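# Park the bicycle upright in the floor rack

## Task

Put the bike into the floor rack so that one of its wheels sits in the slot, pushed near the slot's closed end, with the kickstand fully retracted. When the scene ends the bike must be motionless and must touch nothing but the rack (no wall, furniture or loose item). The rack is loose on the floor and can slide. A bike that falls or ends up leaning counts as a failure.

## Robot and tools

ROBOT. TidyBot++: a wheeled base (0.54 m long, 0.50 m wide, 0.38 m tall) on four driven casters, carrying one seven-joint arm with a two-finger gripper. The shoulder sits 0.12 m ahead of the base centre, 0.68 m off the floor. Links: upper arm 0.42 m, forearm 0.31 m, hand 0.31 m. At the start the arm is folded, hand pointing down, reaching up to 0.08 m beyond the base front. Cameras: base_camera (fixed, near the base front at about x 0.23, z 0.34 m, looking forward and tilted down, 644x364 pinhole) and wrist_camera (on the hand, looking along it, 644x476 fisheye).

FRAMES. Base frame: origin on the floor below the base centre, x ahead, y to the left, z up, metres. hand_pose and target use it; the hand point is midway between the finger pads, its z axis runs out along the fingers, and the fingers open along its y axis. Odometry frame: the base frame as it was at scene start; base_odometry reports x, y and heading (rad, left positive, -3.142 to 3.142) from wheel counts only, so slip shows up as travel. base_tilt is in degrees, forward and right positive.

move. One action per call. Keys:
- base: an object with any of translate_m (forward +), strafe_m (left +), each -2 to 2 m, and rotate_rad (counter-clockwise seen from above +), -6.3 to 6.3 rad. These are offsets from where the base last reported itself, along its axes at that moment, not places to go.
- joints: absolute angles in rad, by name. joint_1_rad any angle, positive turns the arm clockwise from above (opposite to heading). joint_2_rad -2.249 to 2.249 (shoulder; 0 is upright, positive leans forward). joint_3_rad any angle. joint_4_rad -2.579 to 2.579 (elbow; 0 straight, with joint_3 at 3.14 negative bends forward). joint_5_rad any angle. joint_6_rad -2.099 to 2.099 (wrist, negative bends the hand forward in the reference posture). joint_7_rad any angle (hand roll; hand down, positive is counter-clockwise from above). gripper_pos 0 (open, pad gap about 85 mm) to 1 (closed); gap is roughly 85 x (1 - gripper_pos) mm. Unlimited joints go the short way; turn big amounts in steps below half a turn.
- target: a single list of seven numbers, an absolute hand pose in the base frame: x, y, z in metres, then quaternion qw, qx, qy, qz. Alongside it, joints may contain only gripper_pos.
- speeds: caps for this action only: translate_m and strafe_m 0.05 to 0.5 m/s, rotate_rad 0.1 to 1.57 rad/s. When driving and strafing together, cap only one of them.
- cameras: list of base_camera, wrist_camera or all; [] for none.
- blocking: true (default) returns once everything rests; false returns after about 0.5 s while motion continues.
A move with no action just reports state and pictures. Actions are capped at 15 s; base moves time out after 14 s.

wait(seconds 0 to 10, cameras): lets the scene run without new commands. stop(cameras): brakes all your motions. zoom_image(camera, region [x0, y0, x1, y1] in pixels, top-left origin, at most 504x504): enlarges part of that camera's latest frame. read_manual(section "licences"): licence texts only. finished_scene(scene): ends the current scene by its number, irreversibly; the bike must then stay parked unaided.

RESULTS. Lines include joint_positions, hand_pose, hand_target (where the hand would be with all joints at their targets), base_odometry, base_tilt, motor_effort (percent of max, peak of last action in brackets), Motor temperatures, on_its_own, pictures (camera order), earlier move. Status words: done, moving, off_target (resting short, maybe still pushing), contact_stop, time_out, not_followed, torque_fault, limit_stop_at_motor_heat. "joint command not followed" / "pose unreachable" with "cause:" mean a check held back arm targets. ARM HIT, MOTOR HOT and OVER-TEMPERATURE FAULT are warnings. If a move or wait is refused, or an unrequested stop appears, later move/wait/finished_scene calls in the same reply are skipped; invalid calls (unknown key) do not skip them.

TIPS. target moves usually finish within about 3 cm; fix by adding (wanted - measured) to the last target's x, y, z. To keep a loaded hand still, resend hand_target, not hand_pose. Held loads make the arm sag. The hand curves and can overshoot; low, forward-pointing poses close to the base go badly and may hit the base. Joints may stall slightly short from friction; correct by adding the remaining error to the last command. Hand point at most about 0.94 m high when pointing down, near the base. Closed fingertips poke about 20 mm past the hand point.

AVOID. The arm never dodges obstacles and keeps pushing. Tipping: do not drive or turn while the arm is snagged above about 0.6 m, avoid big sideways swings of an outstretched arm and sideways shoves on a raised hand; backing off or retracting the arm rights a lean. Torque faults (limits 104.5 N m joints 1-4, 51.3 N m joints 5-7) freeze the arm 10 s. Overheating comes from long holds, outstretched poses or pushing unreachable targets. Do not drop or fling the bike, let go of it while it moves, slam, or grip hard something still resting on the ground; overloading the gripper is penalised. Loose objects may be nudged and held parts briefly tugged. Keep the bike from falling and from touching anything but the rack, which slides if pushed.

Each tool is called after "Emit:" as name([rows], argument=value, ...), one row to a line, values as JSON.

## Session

Scene 1 done. Scene 2.

Emit:
move()

Scene clock: 0.00 s.
Motor temperatures (°C): [38 35 34 38 37 50 44]
base_odometry: x=+0.000 y=+0.000 heading=+0.000
base_tilt: forward=+0.0 right=+0.6
base_status: not commanded
joint_positions: joint_1_rad=+0.028 joint_2_rad=-0.325 joint_3_rad=+3.186 joint_4_rad=-2.537 joint_5_rad=-0.002 joint_6_rad=-0.908 joint_7_rad=+1.578 gripper_pos=+0.000
joint_status: not commanded
motor_effort: joint_1_rad=+0 joint_2_rad=-1 joint_3_rad=+0 joint_4_rad=+13 joint_5_rad=-2 joint_6_rad=+0 joint_7_rad=+1
hand_pose: x=+0.2438 y=-0.0054 z=+0.5815 quat_wxyz=(-0.008, +0.999, -0.032, +0.011) (m; base frame)
hand_target: x=+0.2434 y=-0.0054 z=+0.5813 quat_wxyz=(-0.008, +0.999, -0.032, +0.011) (m; base frame)
hand_status: not commanded
pictures: base_camera, wrist_camera
camera_calibration:
wrist_camera: T_world_to_cam=[[-0.0495927, -0.998767, 0.00209508, -0.00102128], [-0.998576, 0.0496243, 0.0196023, 0.286925], [-0.0196821, -0.00111996, -0.999806, 0.727929], [0, 0, 0, 1]] pos_world=[0.300793, -0.0144432, 0.722166]

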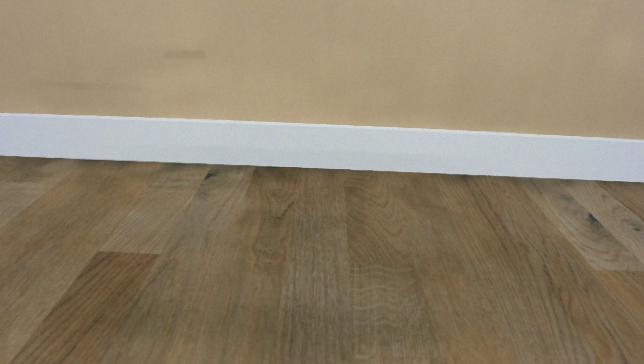

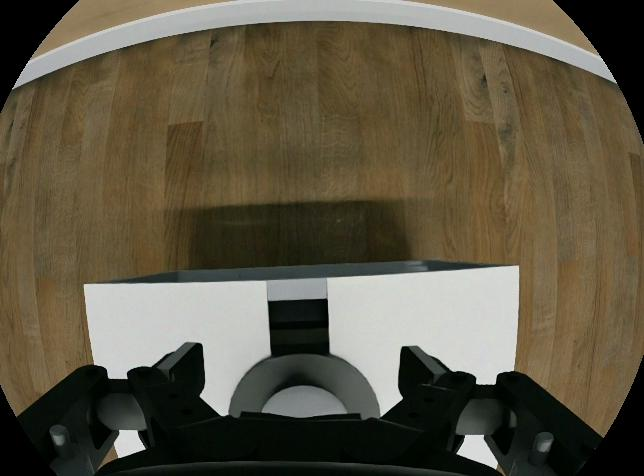

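Emit:
move(base={"rotate_rad": 1.57}, joints={"joint_1_rad": 0, "joint_2_rad": -0.3, "joint_3_rad": 3.14, "joint_4_rad": -2.3, "joint_5_rad": 0, "joint_6_rad": 0.3, "joint_7_rad": 1.57})

Emit:
move(base={"rotate_rad": 1.57})

Emit:
move(base={"rotate_rad": 1.57})

Scene clock: 2.43 s.
Motor temperatures (°C): [38 35 34 38 37 50 44]
move: done
base_odometry: x=+0.000 y=+0.000 heading=+1.570
base_tilt: forward=+0.0 right=+0.6
base_status: done
joint_positions: joint_1_rad=+0.009 joint_2_rad=-0.318 joint_3_rad=+3.150 joint_4_rad=-2.296 joint_5_rad=-0.002 joint_6_rad=+0.256 joint_7_rad=+1.578 gripper_pos=+0.000
joint_status: all done
motor_effort: joint_1_rad=+0(1) joint_2_rad=-8(9) joint_3_rad=+0(3) joint_4_rad=+21(22) joint_5_rad=-1(4) joint_6_rad=+8(9) joint_7_rad=+0(1)
hand_pose: x=+0.5838 y=-0.0069 z=+0.9102 quat_wxyz=(+0.006, +0.758, -0.005, +0.652) (m; base frame)
hand_target: x=+0.5892 y=+0.0022 z=+0.9128 quat_wxyz=(-0.001, +0.751, +0.000, +0.660) (m; base frame)
hand_status: not commanded
pictures: base_camera, wrist_camera
camera_calibration:
wrist_camera: T_world_to_cam=[[-0.0310204, -0.999315, 0.0201863, -0.0136072], [-0.191037, -0.013896, -0.981484, 1.05943], [0.981093, -0.0343024, -0.190475, -0.25784], [0, 0, 0, 1]] pos_world=[0.454934, -0.00772054, 0.990981]

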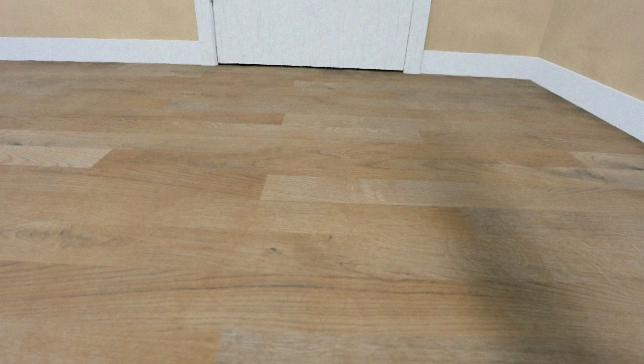

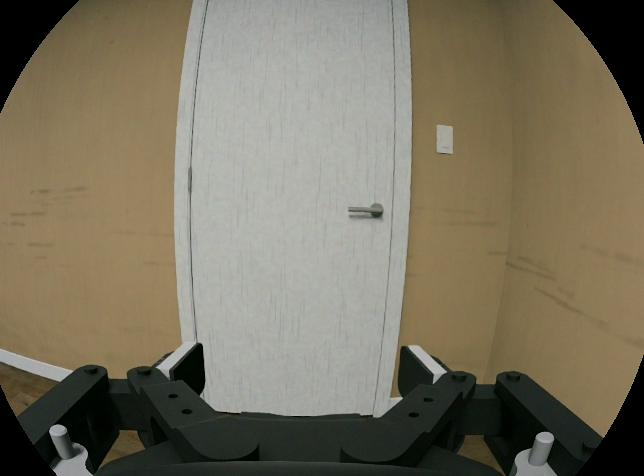

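Scene clock: 4.73 s.
Motor temperatures (°C): [38 35 34 38 37 50 44]
move: done
base_odometry: x=+0.000 y=+0.000 heading=+3.140
base_tilt: forward=+0.0 right=+0.6
base_status: done
joint_positions: joint_1_rad=+0.005 joint_2_rad=-0.318 joint_3_rad=+3.145 joint_4_rad=-2.296 joint_5_rad=-0.002 joint_6_rad=+0.258 joint_7_rad=+1.578 gripper_pos=+0.000
joint_status: not commanded
motor_effort: joint_1_rad=+0(2) joint_2_rad=-8(10) joint_3_rad=+0(2) joint_4_rad=+21(21) joint_5_rad=-1(3) joint_6_rad=+8(9) joint_7_rad=+0(1)
hand_pose: x=+0.5839 y=-0.0032 z=+0.9106 quat_wxyz=(+0.004, +0.758, -0.002, +0.652) (m; base frame)
hand_target: x=+0.5892 y=+0.0022 z=+0.9128 quat_wxyz=(-0.001, +0.751, +0.000, +0.660) (m; base frame)
hand_status: not commanded
pictures: base_camera, wrist_camera
camera_calibration:
wrist_camera: T_world_to_cam=[[-0.0237785, -0.999486, 0.0215217, -0.0153694], [-0.189734, -0.0166247, -0.981695, 1.05926], [0.981548, -0.0274266, -0.189241, -0.259112], [0, 0, 0, 1]] pos_world=[0.454942, -0.00485816, 0.991162]

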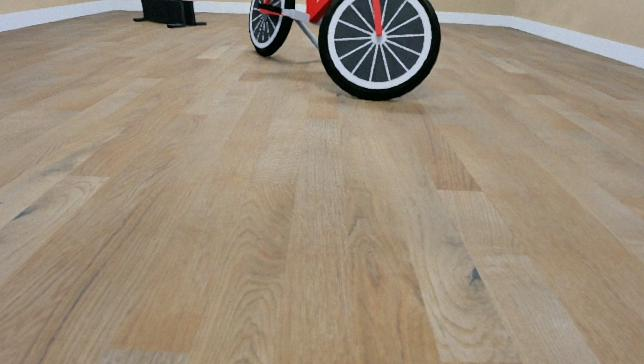

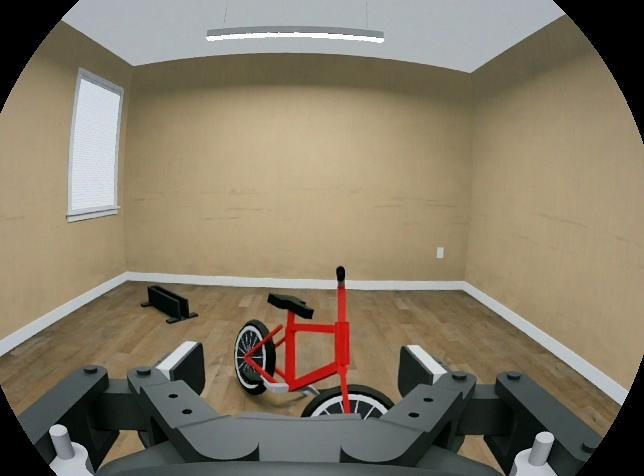

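Scene clock: 7.07 s.
Motor temperatures (°C): [38 35 34 38 37 50 44]
move: done
base_odometry: x=+0.000 y=+0.000 heading=-1.574
base_tilt: forward=+0.0 right=+0.6
base_status: done
joint_positions: joint_1_rad=+0.004 joint_2_rad=-0.318 joint_3_rad=+3.143 joint_4_rad=-2.296 joint_5_rad=-0.002 joint_6_rad=+0.258 joint_7_rad=+1.578 gripper_pos=+0.000
joint_status: not commanded
motor_effort: joint_1_rad=+0(2) joint_2_rad=-8(10) joint_3_rad=+0(2) joint_4_rad=+21(21) joint_5_rad=-1(2) joint_6_rad=+8(9) joint_7_rad=+1(1)
hand_pose: x=+0.5839 y=-0.0011 z=+0.9106 quat_wxyz=(+0.003, +0.758, +0.000, +0.652) (m; base frame)
hand_target: x=+0.5892 y=+0.0022 z=+0.9128 quat_wxyz=(-0.001, +0.751, +0.000, +0.660) (m; base frame)
hand_status: not commanded
pictures: base_camera, wrist_camera
camera_calibration:
wrist_camera: T_world_to_cam=[[-0.0197325, -0.999557, 0.0222635, -0.016354], [-0.189452, -0.0181262, -0.981723, 1.05919], [0.981692, -0.0235897, -0.189011, -0.259371], [0, 0, 0, 1]] pos_world=[0.454966, -0.00326613, 0.991171]

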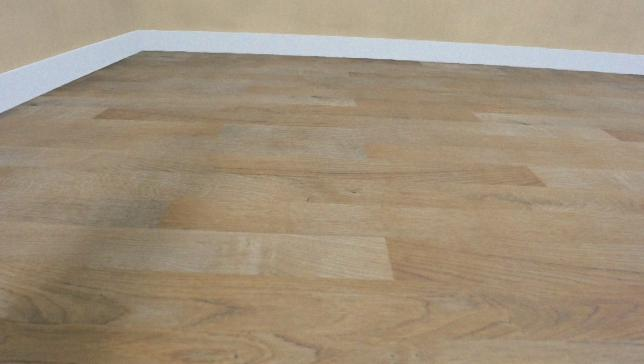

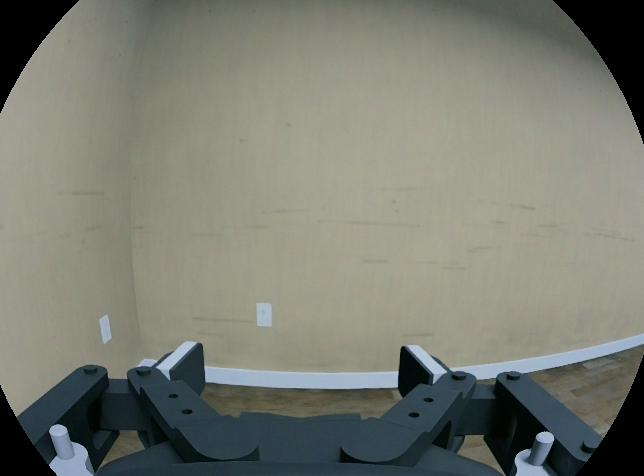

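Emit:
move(base={"translate_m": 0.95}, cameras=[])

Emit:
move(base={"rotate_rad": -1.57})

Emit:
move(base={"translate_m": 1.2})

Scene clock: 10.83 s.
Motor temperatures (°C): [38 35 34 38 37 50 44]
move: done
base_odometry: x=-0.003 y=-0.950 heading=-1.573
base_tilt: forward=+0.0 right=+0.6
base_status: done
joint_positions: joint_1_rad=+0.004 joint_2_rad=-0.313 joint_3_rad=+3.143 joint_4_rad=-2.296 joint_5_rad=-0.002 joint_6_rad=+0.260 joint_7_rad=+1.578 gripper_pos=+0.000
joint_status: not commanded
motor_effort: joint_1_rad=+0(0) joint_2_rad=-8(11) joint_3_rad=+0(1) joint_4_rad=+21(22) joint_5_rad=-1(3) joint_6_rad=+8(9) joint_7_rad=+1(1)
hand_pose: x=+0.5851 y=-0.0012 z=+0.9090 quat_wxyz=(+0.003, +0.759, +0.000, +0.651) (m; base frame)
hand_target: x=+0.5892 y=+0.0022 z=+0.9128 quat_wxyz=(-0.001, +0.751, +0.000, +0.660) (m; base frame)
hand_status: not commanded
pictures: none
No camera images: "cameras" was empty.

Scene clock: 13.17 s.
Motor temperatures (°C): [38 35 34 39 37 50 44]
move: done
base_odometry: x=-0.003 y=-0.950 heading=+3.140
base_tilt: forward=+0.0 right=+0.6
base_status: done
joint_positions: joint_1_rad=+0.004 joint_2_rad=-0.313 joint_3_rad=+3.143 joint_4_rad=-2.296 joint_5_rad=-0.002 joint_6_rad=+0.260 joint_7_rad=+1.578 gripper_pos=+0.000
joint_status: not commanded
motor_effort: joint_1_rad=+0(1) joint_2_rad=-8(10) joint_3_rad=+0(2) joint_4_rad=+21(21) joint_5_rad=-1(2) joint_6_rad=+9(9) joint_7_rad=+1(1)
hand_pose: x=+0.5851 y=-0.0012 z=+0.9090 quat_wxyz=(+0.003, +0.759, +0.000, +0.651) (m; base frame)
hand_target: x=+0.5892 y=+0.0022 z=+0.9128 quat_wxyz=(-0.001, +0.751, +0.000, +0.660) (m; base frame)
hand_status: not commanded
pictures: base_camera, wrist_camera
camera_calibration:
wrist_camera: T_world_to_cam=[[-0.0197549, -0.999557, 0.0222481, -0.0163248], [-0.192123, -0.0180426, -0.981205, 1.05894], [0.981172, -0.023658, -0.191682, -0.25811], [0, 0, 0, 1]] pos_world=[0.456376, -0.00331789, 0.98993]

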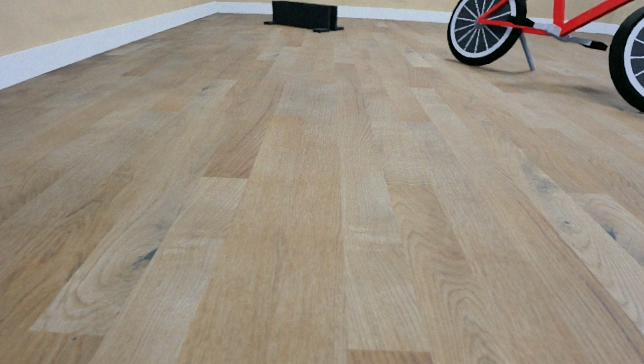

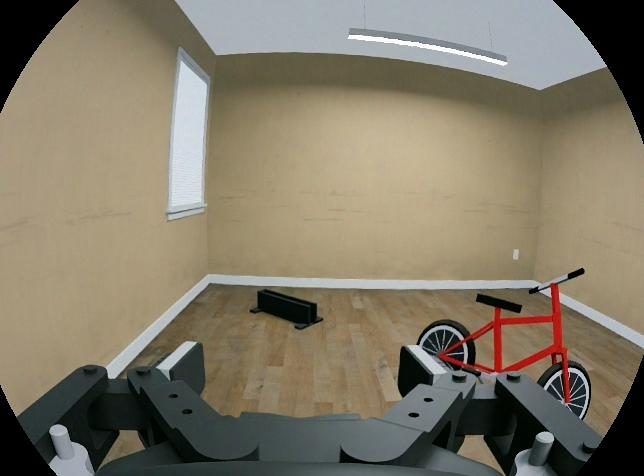

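Scene clock: 16.93 s.
Motor temperatures (°C): [38 35 34 39 37 51 44]
move: done
base_odometry: x=-1.203 y=-0.948 heading=+3.139
base_tilt: forward=+0.0 right=+0.6
base_status: done
joint_positions: joint_1_rad=+0.004 joint_2_rad=-0.311 joint_3_rad=+3.143 joint_4_rad=-2.296 joint_5_rad=-0.002 joint_6_rad=+0.261 joint_7_rad=+1.578 gripper_pos=+0.000
joint_status: not commanded
motor_effort: joint_1_rad=+0(1) joint_2_rad=-8(11) joint_3_rad=+1(1) joint_4_rad=+21(22) joint_5_rad=-2(2) joint_6_rad=+9(9) joint_7_rad=+1(1)
hand_pose: x=+0.5856 y=-0.0012 z=+0.9082 quat_wxyz=(+0.003, +0.759, +0.000, +0.651) (m; base frame)
hand_target: x=+0.5892 y=+0.0022 z=+0.9128 quat_wxyz=(-0.001, +0.751, +0.000, +0.660) (m; base frame)
hand_status: not commanded
pictures: base_camera, wrist_camera
camera_calibration:
wrist_camera: T_world_to_cam=[[-0.0197228, -0.999557, 0.0222747, -0.0163406], [-0.193625, -0.0180387, -0.98091, 1.05884], [0.980877, -0.0236592, -0.193183, -0.257289], [0, 0, 0, 1]] pos_world=[0.457064, -0.00332059, 0.989287]

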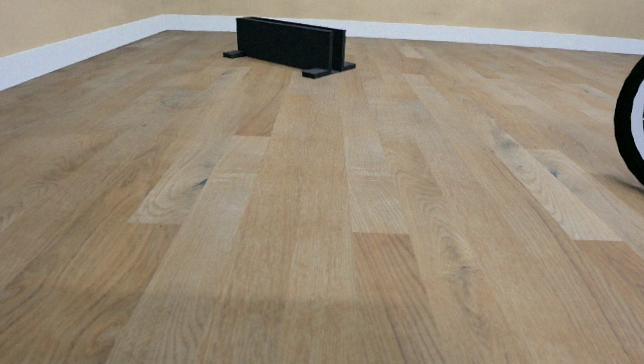

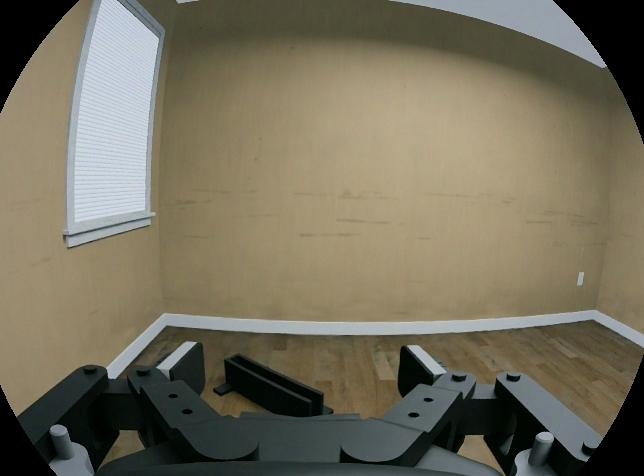

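Emit:
zoom_image(camera="base_camera", region=[200, 0, 380, 100])

Emit:
zoom_image(camera="wrist_camera", region=[190, 330, 350, 430])

Scaled by 2.800.

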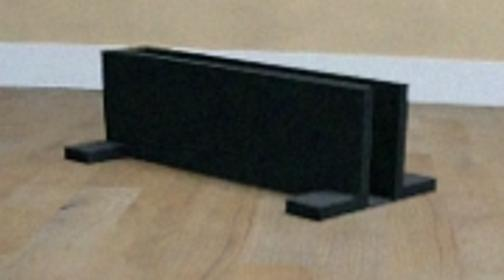

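Scaled by 3.150.

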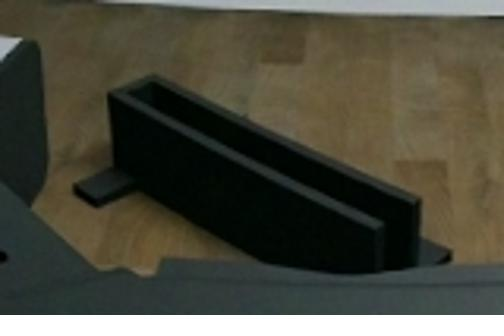

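Emit:
move(base={"translate_m": 1.15}, joints={"joint_1_rad": 0, "joint_2_rad": 0.2, "joint_3_rad": 3.14, "joint_4_rad": -0.9, "joint_5_rad": 0, "joint_6_rad": -2.0, "joint_7_rad": 1.57})

Scene clock: 21.73 s.
Motor temperatures (°C): [38 35 34 39 37 51 44]
move: done
base_odometry: x=-2.353 y=-0.946 heading=+3.139
base_tilt: forward=+0.0 right=+0.6
base_status: done
joint_positions: joint_1_rad=+0.004 joint_2_rad=+0.189 joint_3_rad=+3.143 joint_4_rad=-0.909 joint_5_rad=-0.002 joint_6_rad=-1.948 joint_7_rad=+1.578 gripper_pos=+0.000
joint_status: all done
motor_effort: joint_1_rad=+0(1) joint_2_rad=-22(25) joint_3_rad=+0(1) joint_4_rad=+15(23) joint_5_rad=-1(3) joint_6_rad=+1(9) joint_7_rad=+0(1)
hand_pose: x=+0.5076 y=+0.0001 z=+0.9282 quat_wxyz=(-0.001, +0.999, +0.002, +0.047) (m; base frame)
hand_target: x=+0.4957 y=+0.0019 z=+0.9257 quat_wxyz=(+0.000, +1.000, +0.000, +0.021) (m; base frame)
hand_status: not commanded
pictures: base_camera, wrist_camera
camera_calibration:
wrist_camera: T_world_to_cam=[[0.0166149, -0.999701, 0.0179176, -0.0313822], [-0.99842, -0.0175505, -0.0533863, 0.610995], [0.0536849, -0.0170023, -0.998413, 1.04117], [0, 0, 0, 1]] pos_world=[0.554655, -0.00294734, 1.0727]

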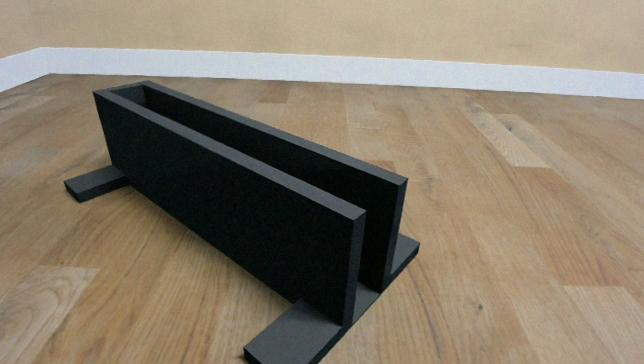

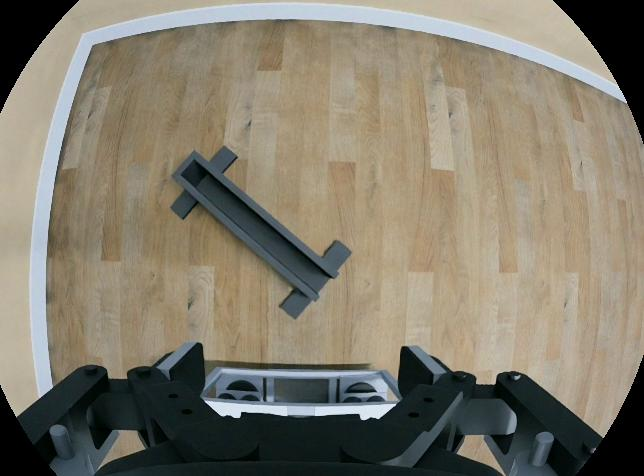

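Emit:
move(target=[0.633, 0.18, 0.30, 0, 0.899, 0.438, 0], joints={"gripper_pos": 0.5})

Scene clock: 24.80 s.
Motor temperatures (°C): [38 36 34 39 37 51 44]
move: off_target
base_odometry: x=-2.353 y=-0.946 heading=+3.139
base_tilt: forward=+0.0 right=+0.6
base_status: not commanded
joint_positions: joint_1_rad=-0.243 joint_2_rad=+1.091 joint_3_rad=+3.019 joint_4_rad=-1.458 joint_5_rad=+0.160 joint_6_rad=-0.638 joint_7_rad=+1.923 gripper_pos=+0.500
joint_status: all done
motor_effort: joint_1_rad=+0(1) joint_2_rad=-43(47) joint_3_rad=-3(3) joint_4_rad=+9(16) joint_5_rad=-2(2) joint_6_rad=+0(1) joint_7_rad=+1(1)
hand_pose: x=+0.6283 y=+0.1702 z=+0.3074 quat_wxyz=(-0.008, +0.924, +0.382, -0.018) (m; base frame)
hand_target: x=+0.6330 y=+0.1800 z=+0.3000 quat_wxyz=(+0.000, +0.899, +0.438, +0.000) (m; base frame)
hand_status: off_target (0.013 m and 7.4 deg from the pose sent, 0.665 m and 52.0 deg at the start)
pictures: base_camera, wrist_camera
camera_calibration:
wrist_camera: T_world_to_cam=[[0.71694, -0.697032, -0.0119437, -0.334555], [-0.694941, -0.715937, 0.0670121, 0.592493], [-0.0552605, -0.0397435, -0.997681, 0.489911], [0, 0, 0, 1]] pos_world=[0.678676, 0.210463, 0.445075]

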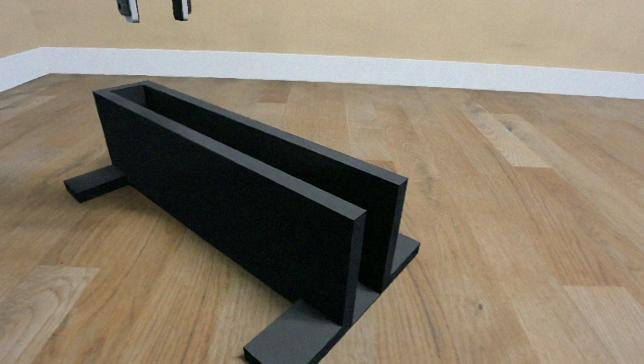

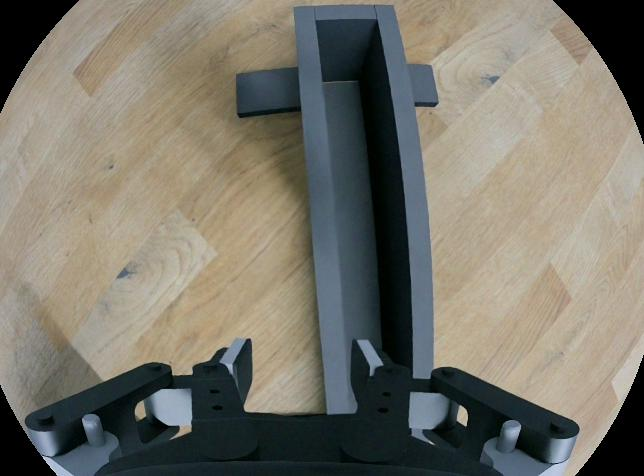

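Emit:
move(target=[0.648, 0.17, 0.21, 0.008, 0.870, 0.493, 0.015])

Scene clock: 26.43 s.
Motor temperatures (°C): [38 36 34 39 37 51 44]
move: off_target
base_odometry: x=-2.353 y=-0.946 heading=+3.139
base_tilt: forward=+0.0 right=+0.6
base_status: not commanded
joint_positions: joint_1_rad=-0.243 joint_2_rad=+1.289 joint_3_rad=+3.019 joint_4_rad=-1.395 joint_5_rad=+0.244 joint_6_rad=-0.503 joint_7_rad=+2.002 gripper_pos=+0.500
joint_status: not commanded
motor_effort: joint_1_rad=+0(0) joint_2_rad=-44(48) joint_3_rad=-3(3) joint_4_rad=+8(9) joint_5_rad=-2(2) joint_6_rad=+0(1) joint_7_rad=+1(1)
hand_pose: x=+0.6265 y=+0.1657 z=+0.2093 quat_wxyz=(-0.003, +0.895, +0.447, -0.015) (m; base frame)
hand_target: x=+0.6480 y=+0.1700 z=+0.2100 quat_wxyz=(+0.008, +0.870, +0.493, +0.015) (m; base frame)
hand_status: off_target (0.022 m and 7.0 deg from the pose sent, 0.099 m and 14.7 deg at the start)
pictures: base_camera, wrist_camera
camera_calibration:
wrist_camera: T_world_to_cam=[[0.808508, -0.588482, -0.00187688, -0.415087], [-0.587147, -0.80688, 0.0648295, 0.542555], [-0.0396654, -0.0513132, -0.997895, 0.383955], [0, 0, 0, 1]] pos_world=[0.66939, 0.213208, 0.347194]

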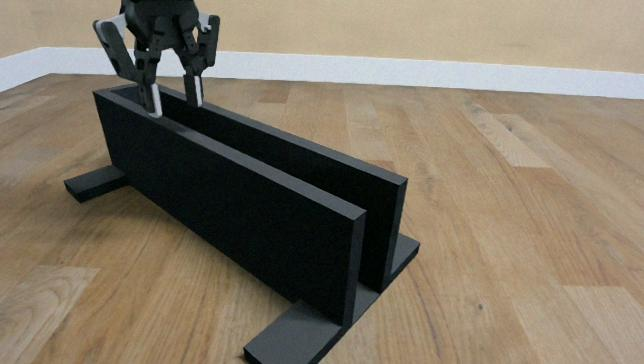

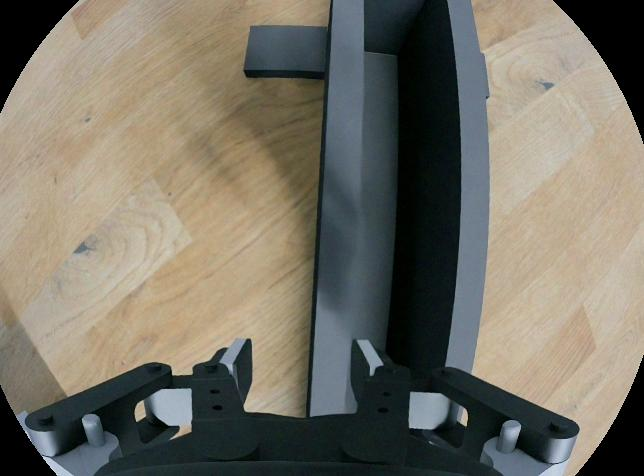

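Emit:
move(target=[0.661, 0.162, 0.135, 0.010, 0.870, 0.493, 0.025])

Scene clock: 27.87 s.
Motor temperatures (°C): [38 36 34 39 37 51 44]
move: off_target
base_odometry: x=-2.353 y=-0.946 heading=+3.139
base_tilt: forward=+0.0 right=+0.6
base_status: not commanded
joint_positions: joint_1_rad=-0.242 joint_2_rad=+1.454 joint_3_rad=+3.019 joint_4_rad=-1.264 joint_5_rad=+0.259 joint_6_rad=-0.443 joint_7_rad=+2.019 gripper_pos=+0.500
joint_status: not commanded
motor_effort: joint_1_rad=+0(2) joint_2_rad=-44(48) joint_3_rad=-2(4) joint_4_rad=+7(8) joint_5_rad=-2(3) joint_6_rad=+0(1) joint_7_rad=+1(1)
hand_pose: x=+0.6382 y=+0.1708 z=+0.1369 quat_wxyz=(-0.006, +0.892, +0.453, -0.001) (m; base frame)
hand_target: x=+0.6610 y=+0.1620 z=+0.1350 quat_wxyz=(+0.010, +0.870, +0.493, +0.025) (m; base frame)
hand_status: off_target (0.024 m and 6.3 deg from the pose sent, 0.082 m and 7.7 deg at the start)
pictures: base_camera, wrist_camera
camera_calibration:
wrist_camera: T_world_to_cam=[[0.816248, -0.577676, 0.00541009, -0.429495], [-0.577441, -0.815563, 0.0376734, 0.557256], [-0.0173507, -0.0338748, -0.999275, 0.295355], [0, 0, 0, 1]] pos_world=[0.677481, 0.216373, 0.27647]

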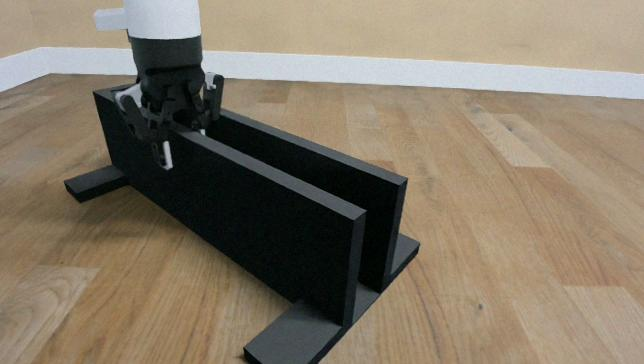

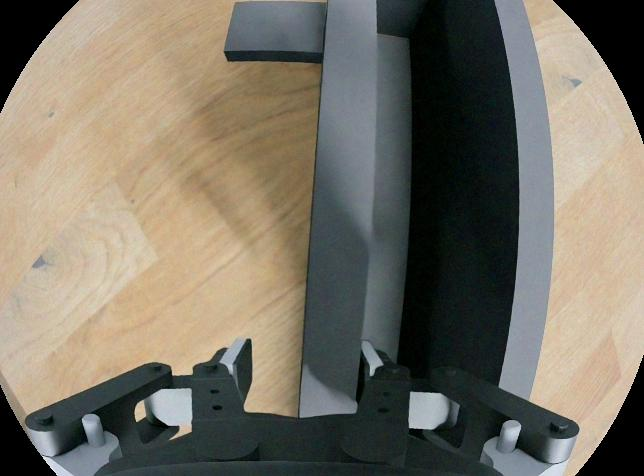

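Emit:
move(joints={"gripper_pos": 1.0}, cameras=[])

Emit:
move(target=[0.641, 0.162, 0.225, 0.010, 0.870, 0.493, 0.01])

Scene clock: 28.83 s.
Motor temperatures (°C): [38 36 34 39 37 51 44]
move: off_target
base_odometry: x=-2.353 y=-0.946 heading=+3.139
base_tilt: forward=+0.0 right=+0.6
base_status: not commanded
joint_positions: joint_1_rad=-0.233 joint_2_rad=+1.453 joint_3_rad=+3.023 joint_4_rad=-1.256 joint_5_rad=+0.265 joint_6_rad=-0.439 joint_7_rad=+2.019 gripper_pos=+0.801
joint_status: gripper_pos off_target (ended at +0.801, target +1.000)
motor_effort: joint_1_rad=-2(3) joint_2_rad=-41(45) joint_3_rad=-3(6) joint_4_rad=+7(8) joint_5_rad=+0(3) joint_6_rad=+1(3) joint_7_rad=+3(3)
hand_pose: x=+0.6470 y=+0.1644 z=+0.1381 quat_wxyz=(-0.002, +0.893, +0.451, +0.004) (m; base frame)
hand_target: x=+0.6610 y=+0.1620 z=+0.1350 quat_wxyz=(+0.010, +0.870, +0.493, +0.025) (m; base frame)
hand_status: not commanded
pictures: none
No camera images: "cameras" was empty.

Scene clock: 30.03 s.
Motor temperatures (°C): [38 36 34 39 37 51 44]
move: off_target
base_odometry: x=-2.353 y=-0.946 heading=+3.139
base_tilt: forward=+0.0 right=+0.6
base_status: not commanded
joint_positions: joint_1_rad=-0.233 joint_2_rad=+1.348 joint_3_rad=+3.023 joint_4_rad=-1.441 joint_5_rad=+0.271 joint_6_rad=-0.451 joint_7_rad=+2.021 gripper_pos=+0.801
joint_status: not commanded
motor_effort: joint_1_rad=+0(2) joint_2_rad=-54(55) joint_3_rad=-4(5) joint_4_rad=+8(10) joint_5_rad=-1(2) joint_6_rad=+0(4) joint_7_rad=+0(3)
hand_pose: x=+0.5899 y=+0.1494 z=+0.1731 quat_wxyz=(-0.008, +0.885, +0.463, -0.040) (m; base frame)
hand_target: x=+0.6410 y=+0.1620 z=+0.2250 quat_wxyz=(+0.010, +0.870, +0.493, +0.010) (m; base frame)
hand_status: off_target (0.074 m and 7.2 deg from the pose sent, 0.087 m and 5.7 deg at the start)
pictures: base_camera, wrist_camera
camera_calibration:
wrist_camera: T_world_to_cam=[[0.829172, -0.557902, -0.0349292, -0.406151], [-0.552224, -0.827224, 0.103675, 0.485988], [-0.0867347, -0.0666754, -0.993998, 0.374895], [0, 0, 0, 1]] pos_world=[0.63766, 0.200424, 0.308073]

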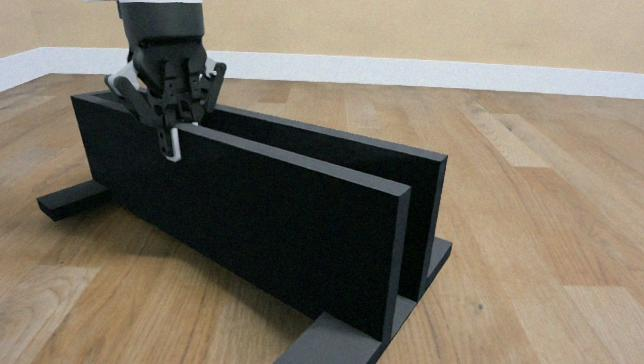

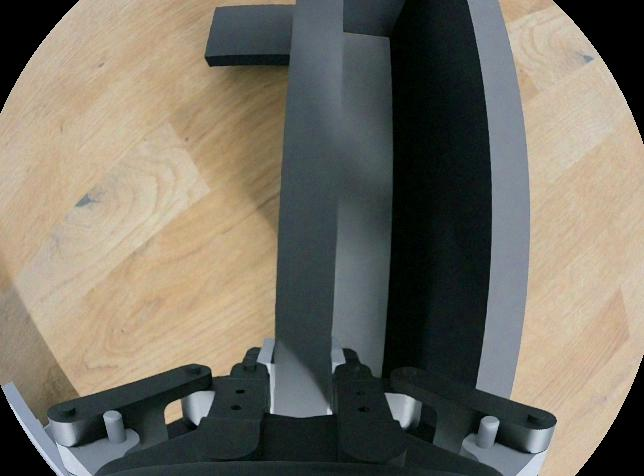

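Emit:
move(target=[0.70, 0.08, 0.28, 0.005, 0.978, 0.208, 0.02])

Scene clock: 31.87 s.
Motor temperatures (°C): [38 36 34 39 37 51 44]
move: off_target
base_odometry: x=-2.353 y=-0.946 heading=+3.139
base_tilt: forward=+0.0 right=+0.6
base_status: not commanded
joint_positions: joint_1_rad=-0.108 joint_2_rad=+1.252 joint_3_rad=+3.093 joint_4_rad=-1.354 joint_5_rad=+0.145 joint_6_rad=-0.557 joint_7_rad=+1.826 gripper_pos=+0.801
joint_status: not commanded
motor_effort: joint_1_rad=+0(6) joint_2_rad=-58(59) joint_3_rad=-1(6) joint_4_rad=+13(14) joint_5_rad=+0(3) joint_6_rad=+1(2) joint_7_rad=+1(1)
hand_pose: x=+0.6696 y=+0.0664 z=+0.2330 quat_wxyz=(+0.014, +0.968, +0.248, -0.010) (m; base frame)
hand_target: x=+0.7000 y=+0.0800 z=+0.2800 quat_wxyz=(+0.005, +0.978, +0.208, +0.020) (m; base frame)
hand_status: off_target (0.058 m and 6.0 deg from the pose sent, 0.168 m and 32.0 deg at the start)
pictures: base_camera, wrist_camera
camera_calibration:
wrist_camera: T_world_to_cam=[[0.494925, -0.86805, 0.0392117, -0.289381], [-0.868026, -0.49184, 0.0679958, 0.652669], [-0.0397379, -0.0676896, -0.996915, 0.405139], [0, 0, 0, 1]] pos_world=[0.725855, 0.0972356, 0.370857]

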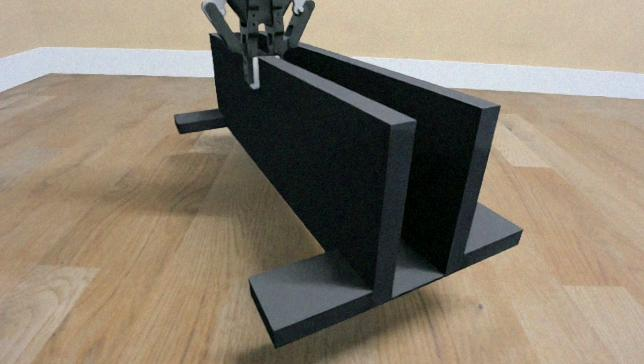

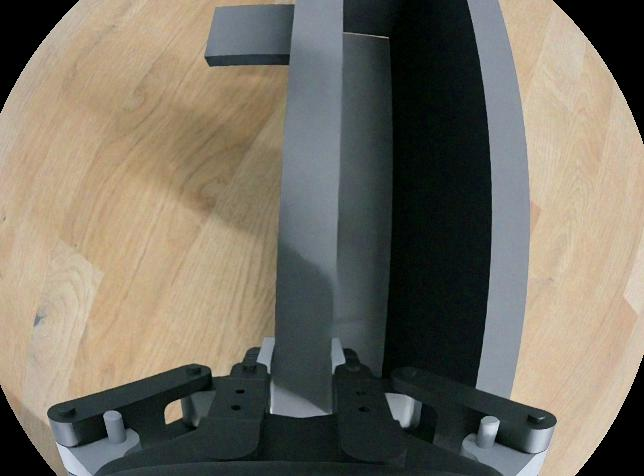

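Emit:
move(base={"translate_m": -1.85}, speeds={"translate_m": 0.4}, target=[0.72, 0.02, 0.275, 0.0, 0.956, -0.29, 0.02], cameras=["base_camera"])

Scene clock: 37.80 s.
Motor temperatures (°C): [38 37 34 39 37 50 44]
move: off_target
base_odometry: x=-0.503 y=-0.952 heading=+3.138
base_tilt: forward=+0.0 right=+0.6
base_status: done
joint_positions: joint_1_rad=-0.108 joint_2_rad=+1.261 joint_3_rad=+3.269 joint_4_rad=-1.287 joint_5_rad=-0.147 joint_6_rad=-0.608 joint_7_rad=+1.125 gripper_pos=+0.801
joint_status: not commanded
motor_effort: joint_1_rad=+0(4) joint_2_rad=-58(60) joint_3_rad=+3(4) joint_4_rad=+14(16) joint_5_rad=+1(2) joint_6_rad=+0(2) joint_7_rad=+1(1)
hand_pose: x=+0.6949 y=+0.0134 z=+0.2394 quat_wxyz=(+0.019, +0.969, -0.247, +0.003) (m; base frame)
hand_target: x=+0.7200 y=+0.0200 z=+0.2750 quat_wxyz=(+0.000, +0.957, -0.290, +0.020) (m; base frame)
hand_status: off_target (0.044 m and 6.0 deg from the pose sent, 0.080 m and 62.6 deg at the start)
pictures: base_camera

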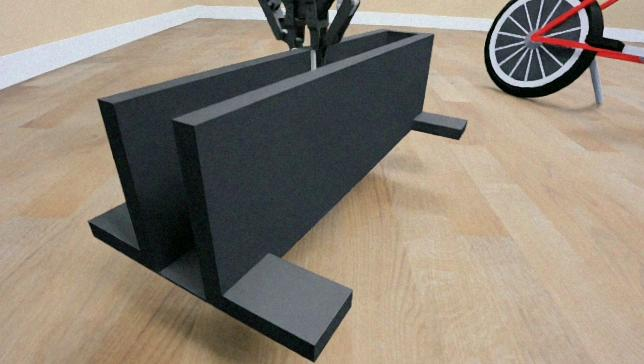

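Emit:
zoom_image(camera="base_camera", region=[464, 0, 644, 120])

Scaled by 2.800.

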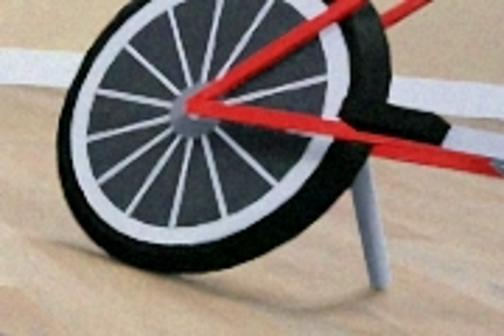

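Emit:
move(base={"rotate_rad": -0.99}, speeds={"rotate_rad": 0.6}, target=[0.70, -0.03, 0.275, 0.0, 0.70, -0.714, 0.0])

Scene clock: 40.70 s.
Motor temperatures (°C): [38 37 34 39 37 50 44]
move: off_target
base_odometry: x=-0.503 y=-0.951 heading=+2.148
base_tilt: forward=+0.0 right=+0.6
base_status: done
joint_positions: joint_1_rad=-0.107 joint_2_rad=+1.261 joint_3_rad=+3.447 joint_4_rad=-1.311 joint_5_rad=-0.414 joint_6_rad=-0.645 joint_7_rad=+0.396 gripper_pos=+0.801
joint_status: not commanded
motor_effort: joint_1_rad=+0(8) joint_2_rad=-57(58) joint_3_rad=+6(9) joint_4_rad=+11(13) joint_5_rad=+0(2) joint_6_rad=-1(2) joint_7_rad=+1(2)
hand_pose: x=+0.6872 y=-0.0440 z=+0.2443 quat_wxyz=(+0.023, +0.729, -0.684, +0.009) (m; base frame)
hand_target: x=+0.7000 y=-0.0300 z=+0.2750 quat_wxyz=(+0.000, +0.700, -0.714, +0.000) (m; base frame)
hand_status: off_target (0.036 m and 5.6 deg from the pose sent, 0.056 m and 62.6 deg at the start)
pictures: base_camera, wrist_camera
camera_calibration:
wrist_camera: T_world_to_cam=[[-0.996174, -0.0781253, 0.039163, 0.665066], [-0.0783292, 0.996921, -0.0036989, 0.153263], [-0.0387534, -0.00675236, -0.999226, 0.412192], [0, 0, 0, 1]] pos_world=[0.690501, -0.0980488, 0.386394]

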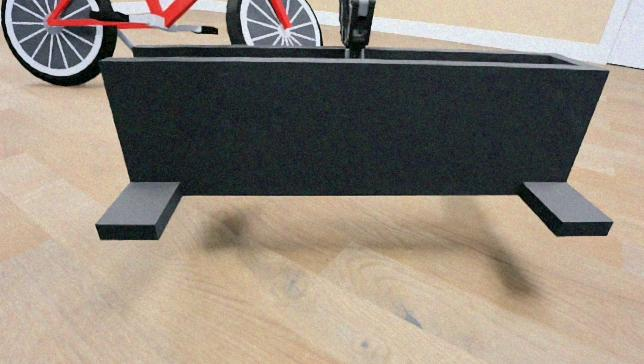

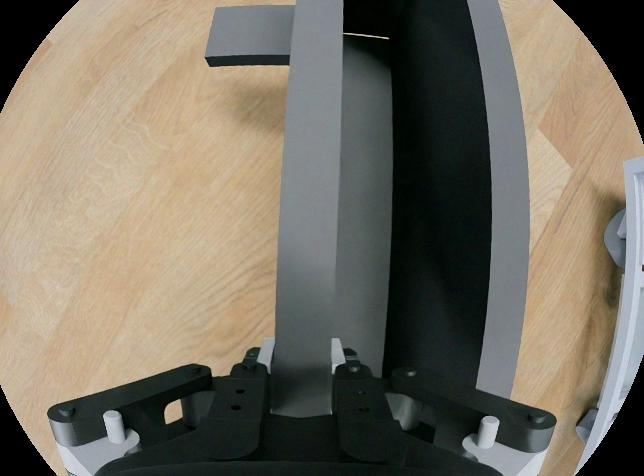

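Emit:
move(base={"strafe_m": -0.36}, speeds={"strafe_m": 0.3}, cameras=[])

Emit:
move(base={"translate_m": 0.6}, speeds={"translate_m": 0.3})

Scene clock: 44.87 s.
Motor temperatures (°C): [38 38 34 39 37 50 44]
move: done
base_odometry: x=-0.202 y=-0.755 heading=+2.147
base_tilt: forward=+0.0 right=+0.6
base_status: done
joint_positions: joint_1_rad=-0.103 joint_2_rad=+1.261 joint_3_rad=+3.443 joint_4_rad=-1.311 joint_5_rad=-0.417 joint_6_rad=-0.647 joint_7_rad=+0.395 gripper_pos=+0.801
joint_status: not commanded
motor_effort: joint_1_rad=+0(5) joint_2_rad=-56(57) joint_3_rad=+6(9) joint_4_rad=+12(12) joint_5_rad=+1(2) joint_6_rad=-1(2) joint_7_rad=+0(1)
hand_pose: x=+0.6865 y=-0.0433 z=+0.2440 quat_wxyz=(+0.022, +0.727, -0.686, +0.007) (m; base frame)
hand_target: x=+0.7000 y=-0.0300 z=+0.2750 quat_wxyz=(+0.000, +0.700, -0.714, +0.000) (m; base frame)
hand_status: not commanded
pictures: none
No camera images: "cameras" was empty.

Scene clock: 47.73 s.
Motor temperatures (°C): [38 38 34 39 37 50 44]
move: done
base_odometry: x=-0.528 y=-0.252 heading=+2.147
base_tilt: forward=+0.0 right=+0.6
base_status: done
joint_positions: joint_1_rad=-0.104 joint_2_rad=+1.261 joint_3_rad=+3.443 joint_4_rad=-1.314 joint_5_rad=-0.417 joint_6_rad=-0.654 joint_7_rad=+0.395 gripper_pos=+0.801
joint_status: not commanded
motor_effort: joint_1_rad=+0(2) joint_2_rad=-56(58) joint_3_rad=+6(7) joint_4_rad=+11(14) joint_5_rad=+1(1) joint_6_rad=-1(3) joint_7_rad=+0(1)
hand_pose: x=+0.6824 y=-0.0425 z=+0.2432 quat_wxyz=(+0.024, +0.727, -0.686, +0.002) (m; base frame)
hand_target: x=+0.7000 y=-0.0300 z=+0.2750 quat_wxyz=(+0.000, +0.700, -0.714, +0.000) (m; base frame)
hand_status: not commanded
pictures: base_camera, wrist_camera
camera_calibration:
wrist_camera: T_world_to_cam=[[-0.996145, -0.0718387, 0.0503374, 0.658029], [-0.0716764, 0.997415, 0.00502334, 0.144734], [-0.0505681, 0.00139598, -0.99872, 0.419167], [0, 0, 0, 1]] pos_world=[0.687063, -0.0976731, 0.384779]

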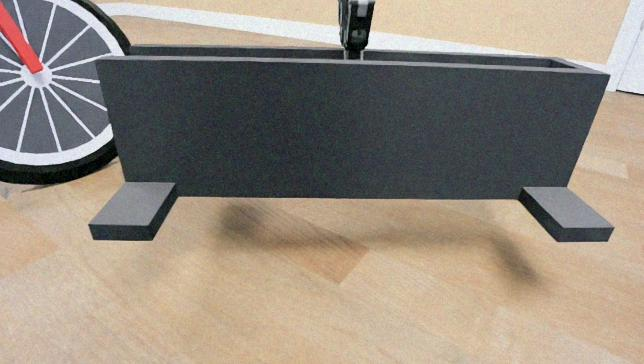

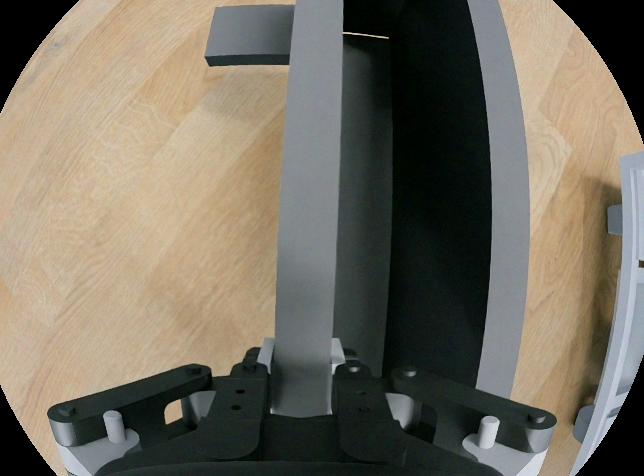

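Emit:
move(base={"translate_m": 0.15}, speeds={"translate_m": 0.2}, target=[0.705, -0.035, 0.215, -0.01, 0.70, -0.714, 0.0])

Scene clock: 49.57 s.
Motor temperatures (°C): [38 38 34 39 37 50 44]
move: off_target
base_odometry: x=-0.610 y=-0.126 heading=+2.146
base_tilt: forward=+0.0 right=+0.6
base_status: done
joint_positions: joint_1_rad=-0.088 joint_2_rad=+1.383 joint_3_rad=+3.429 joint_4_rad=-1.246 joint_5_rad=-0.448 joint_6_rad=-0.641 joint_7_rad=+0.395 gripper_pos=+0.801
joint_status: not commanded
motor_effort: joint_1_rad=+0(2) joint_2_rad=-57(60) joint_3_rad=+5(7) joint_4_rad=+10(14) joint_5_rad=+0(1) joint_6_rad=-2(4) joint_7_rad=+0(1)
hand_pose: x=+0.6684 y=-0.0405 z=+0.1841 quat_wxyz=(+0.032, +0.721, -0.692, -0.017) (m; base frame)
hand_target: x=+0.7050 y=-0.0350 z=+0.2150 quat_wxyz=(-0.010, +0.700, -0.714, +0.000) (m; base frame)
hand_status: off_target (0.048 m and 6.3 deg from the pose sent, 0.037 m and 6.0 deg at the start)
pictures: base_camera, wrist_camera
camera_calibration:
wrist_camera: T_world_to_cam=[[-0.994579, -0.0549838, 0.0882591, 0.639849], [-0.0531479, 0.998321, 0.0230204, 0.126365], [-0.0893767, 0.0182048, -0.995832, 0.385541], [0, 0, 0, 1]] pos_world=[0.677554, -0.0979905, 0.324552]

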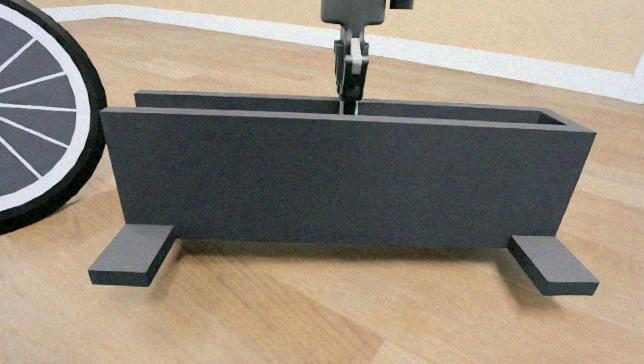

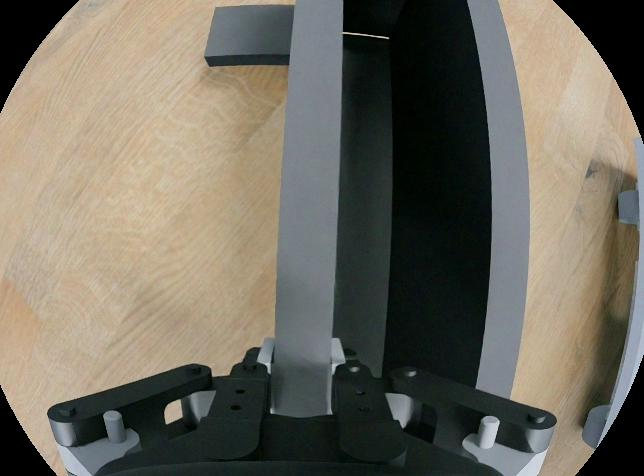

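Emit:
move(target=[0.722, -0.04, 0.175, -0.038, 0.70, -0.714, 0.016], cameras=["base_camera"])

Scene clock: 50.80 s.
Motor temperatures (°C): [38 38 34 39 37 50 44]
move: off_target
base_odometry: x=-0.610 y=-0.126 heading=+2.146
base_tilt: forward=+0.0 right=+0.6
base_status: not commanded
joint_positions: joint_1_rad=-0.051 joint_2_rad=+1.455 joint_3_rad=+3.396 joint_4_rad=-1.199 joint_5_rad=-0.497 joint_6_rad=-0.569 joint_7_rad=+0.416 gripper_pos=+0.801
joint_status: not commanded
motor_effort: joint_1_rad=+0(1) joint_2_rad=-54(59) joint_3_rad=+4(6) joint_4_rad=+9(11) joint_5_rad=-1(3) joint_6_rad=-2(4) joint_7_rad=+1(1)
hand_pose: x=+0.6800 y=-0.0418 z=+0.1474 quat_wxyz=(+0.005, +0.708, -0.706, -0.010) (m; base frame)
hand_target: x=+0.7220 y=-0.0400 z=+0.1750 quat_wxyz=(-0.038, +0.699, -0.713, +0.016) (m; base frame)
hand_status: off_target (0.050 m and 5.9 deg from the pose sent, 0.054 m and 9.6 deg at the start)
pictures: base_camera

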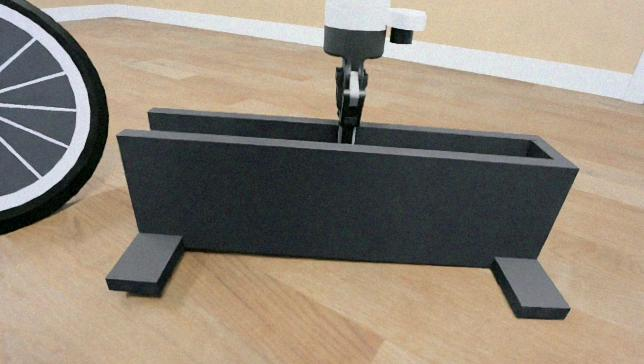

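Emit:
move(target=[0.722, -0.04, 0.155, -0.038, 0.70, -0.714, 0.016], cameras=["base_camera", "wrist_camera"])

Scene clock: 51.63 s.
Motor temperatures (°C): [38 39 34 39 37 50 44]
move: off_target
base_odometry: x=-0.610 y=-0.126 heading=+2.146
base_tilt: forward=+0.0 right=+0.6
base_status: not commanded
joint_positions: joint_1_rad=-0.050 joint_2_rad=+1.472 joint_3_rad=+3.396 joint_4_rad=-1.176 joint_5_rad=-0.497 joint_6_rad=-0.568 joint_7_rad=+0.416 gripper_pos=+0.801
joint_status: not commanded
motor_effort: joint_1_rad=+0(1) joint_2_rad=-51(54) joint_3_rad=+2(4) joint_4_rad=+11(11) joint_5_rad=-2(3) joint_6_rad=+0(2) joint_7_rad=+3(3)
hand_pose: x=+0.6847 y=-0.0417 z=+0.1411 quat_wxyz=(+0.003, +0.710, -0.704, -0.007) (m; base frame)
hand_target: x=+0.7220 y=-0.0400 z=+0.1550 quat_wxyz=(-0.038, +0.699, -0.713, +0.016) (m; base frame)
hand_status: off_target (0.040 m and 5.6 deg from the pose sent, 0.043 m and 5.9 deg at the start)
pictures: base_camera, wrist_camera
camera_calibration:
wrist_camera: T_world_to_cam=[[-0.999234, -0.0232675, 0.0314566, 0.672298], [-0.021746, 0.998617, 0.0478745, 0.104419], [-0.032527, 0.0471538, -0.998358, 0.306806], [0, 0, 0, 1]] pos_world=[0.684034, -0.103099, 0.280155]

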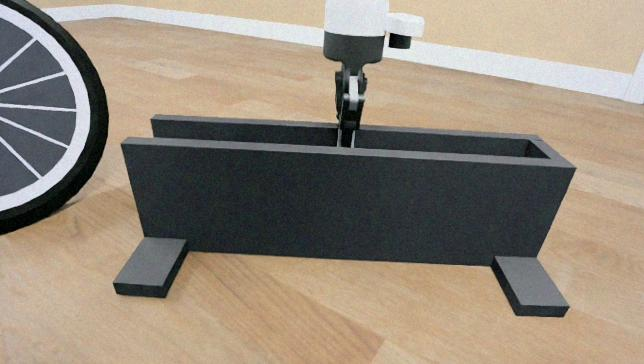

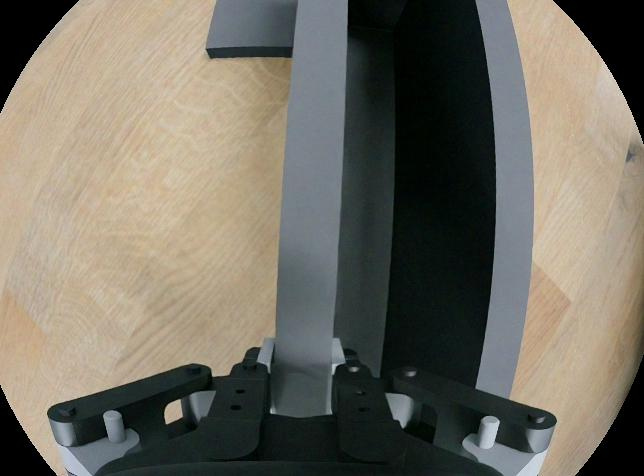

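Emit:
move(target=[0.715, -0.035, 0.168, -0.038, 0.722, -0.690, 0.016], cameras=[])

Emit:
move(target=[0.715, -0.035, 0.15, -0.038, 0.722, -0.690, 0.016], cameras=["base_camera"])

Scene clock: 52.90 s.
Motor temperatures (°C): [38 39 34 39 37 50 44]
move: off_target
base_odometry: x=-0.610 y=-0.126 heading=+2.146
base_tilt: forward=+0.0 right=+0.6
base_status: not commanded
joint_positions: joint_1_rad=-0.050 joint_2_rad=+1.463 joint_3_rad=+3.393 joint_4_rad=-1.212 joint_5_rad=-0.497 joint_6_rad=-0.545 joint_7_rad=+0.471 gripper_pos=+0.801
joint_status: not commanded
motor_effort: joint_1_rad=+0(1) joint_2_rad=-50(52) joint_3_rad=+2(3) joint_4_rad=+9(11) joint_5_rad=-1(3) joint_6_rad=-2(3) joint_7_rad=+2(3)
hand_pose: x=+0.6750 y=-0.0450 z=+0.1409 quat_wxyz=(+0.007, +0.726, -0.688, -0.007) (m; base frame)
hand_target: x=+0.7150 y=-0.0350 z=+0.1680 quat_wxyz=(-0.038, +0.722, -0.690, +0.016) (m; base frame)
hand_status: off_target (0.049 m and 5.8 deg from the pose sent, 0.041 m and 5.8 deg at the start)
pictures: none
No camera images: "cameras" was empty.

Scene clock: 53.57 s.
Motor temperatures (°C): [38 39 34 39 37 50 44]
move: off_target
base_odometry: x=-0.610 y=-0.126 heading=+2.146
base_tilt: forward=+0.0 right=+0.6
base_status: not commanded
joint_positions: joint_1_rad=-0.048 joint_2_rad=+1.468 joint_3_rad=+3.392 joint_4_rad=-1.202 joint_5_rad=-0.498 joint_6_rad=-0.544 joint_7_rad=+0.471 gripper_pos=+0.801
joint_status: not commanded
motor_effort: joint_1_rad=+0(1) joint_2_rad=-49(51) joint_3_rad=+2(2) joint_4_rad=+11(12) joint_5_rad=-2(3) joint_6_rad=+1(2) joint_7_rad=+2(3)
hand_pose: x=+0.6784 y=-0.0449 z=+0.1394 quat_wxyz=(+0.005, +0.726, -0.688, -0.005) (m; base frame)
hand_target: x=+0.7150 y=-0.0350 z=+0.1500 quat_wxyz=(-0.038, +0.722, -0.690, +0.016) (m; base frame)
hand_status: off_target (0.039 m and 5.5 deg from the pose sent, 0.042 m and 5.8 deg at the start)
pictures: base_camera

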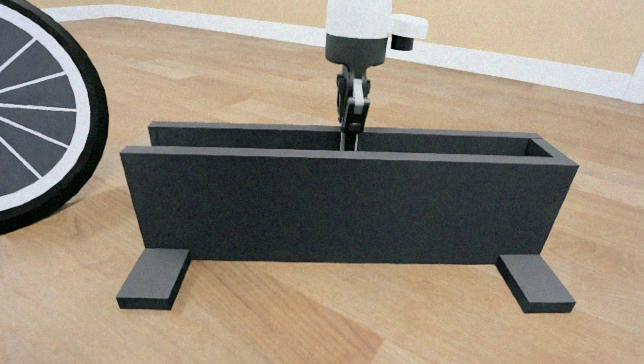

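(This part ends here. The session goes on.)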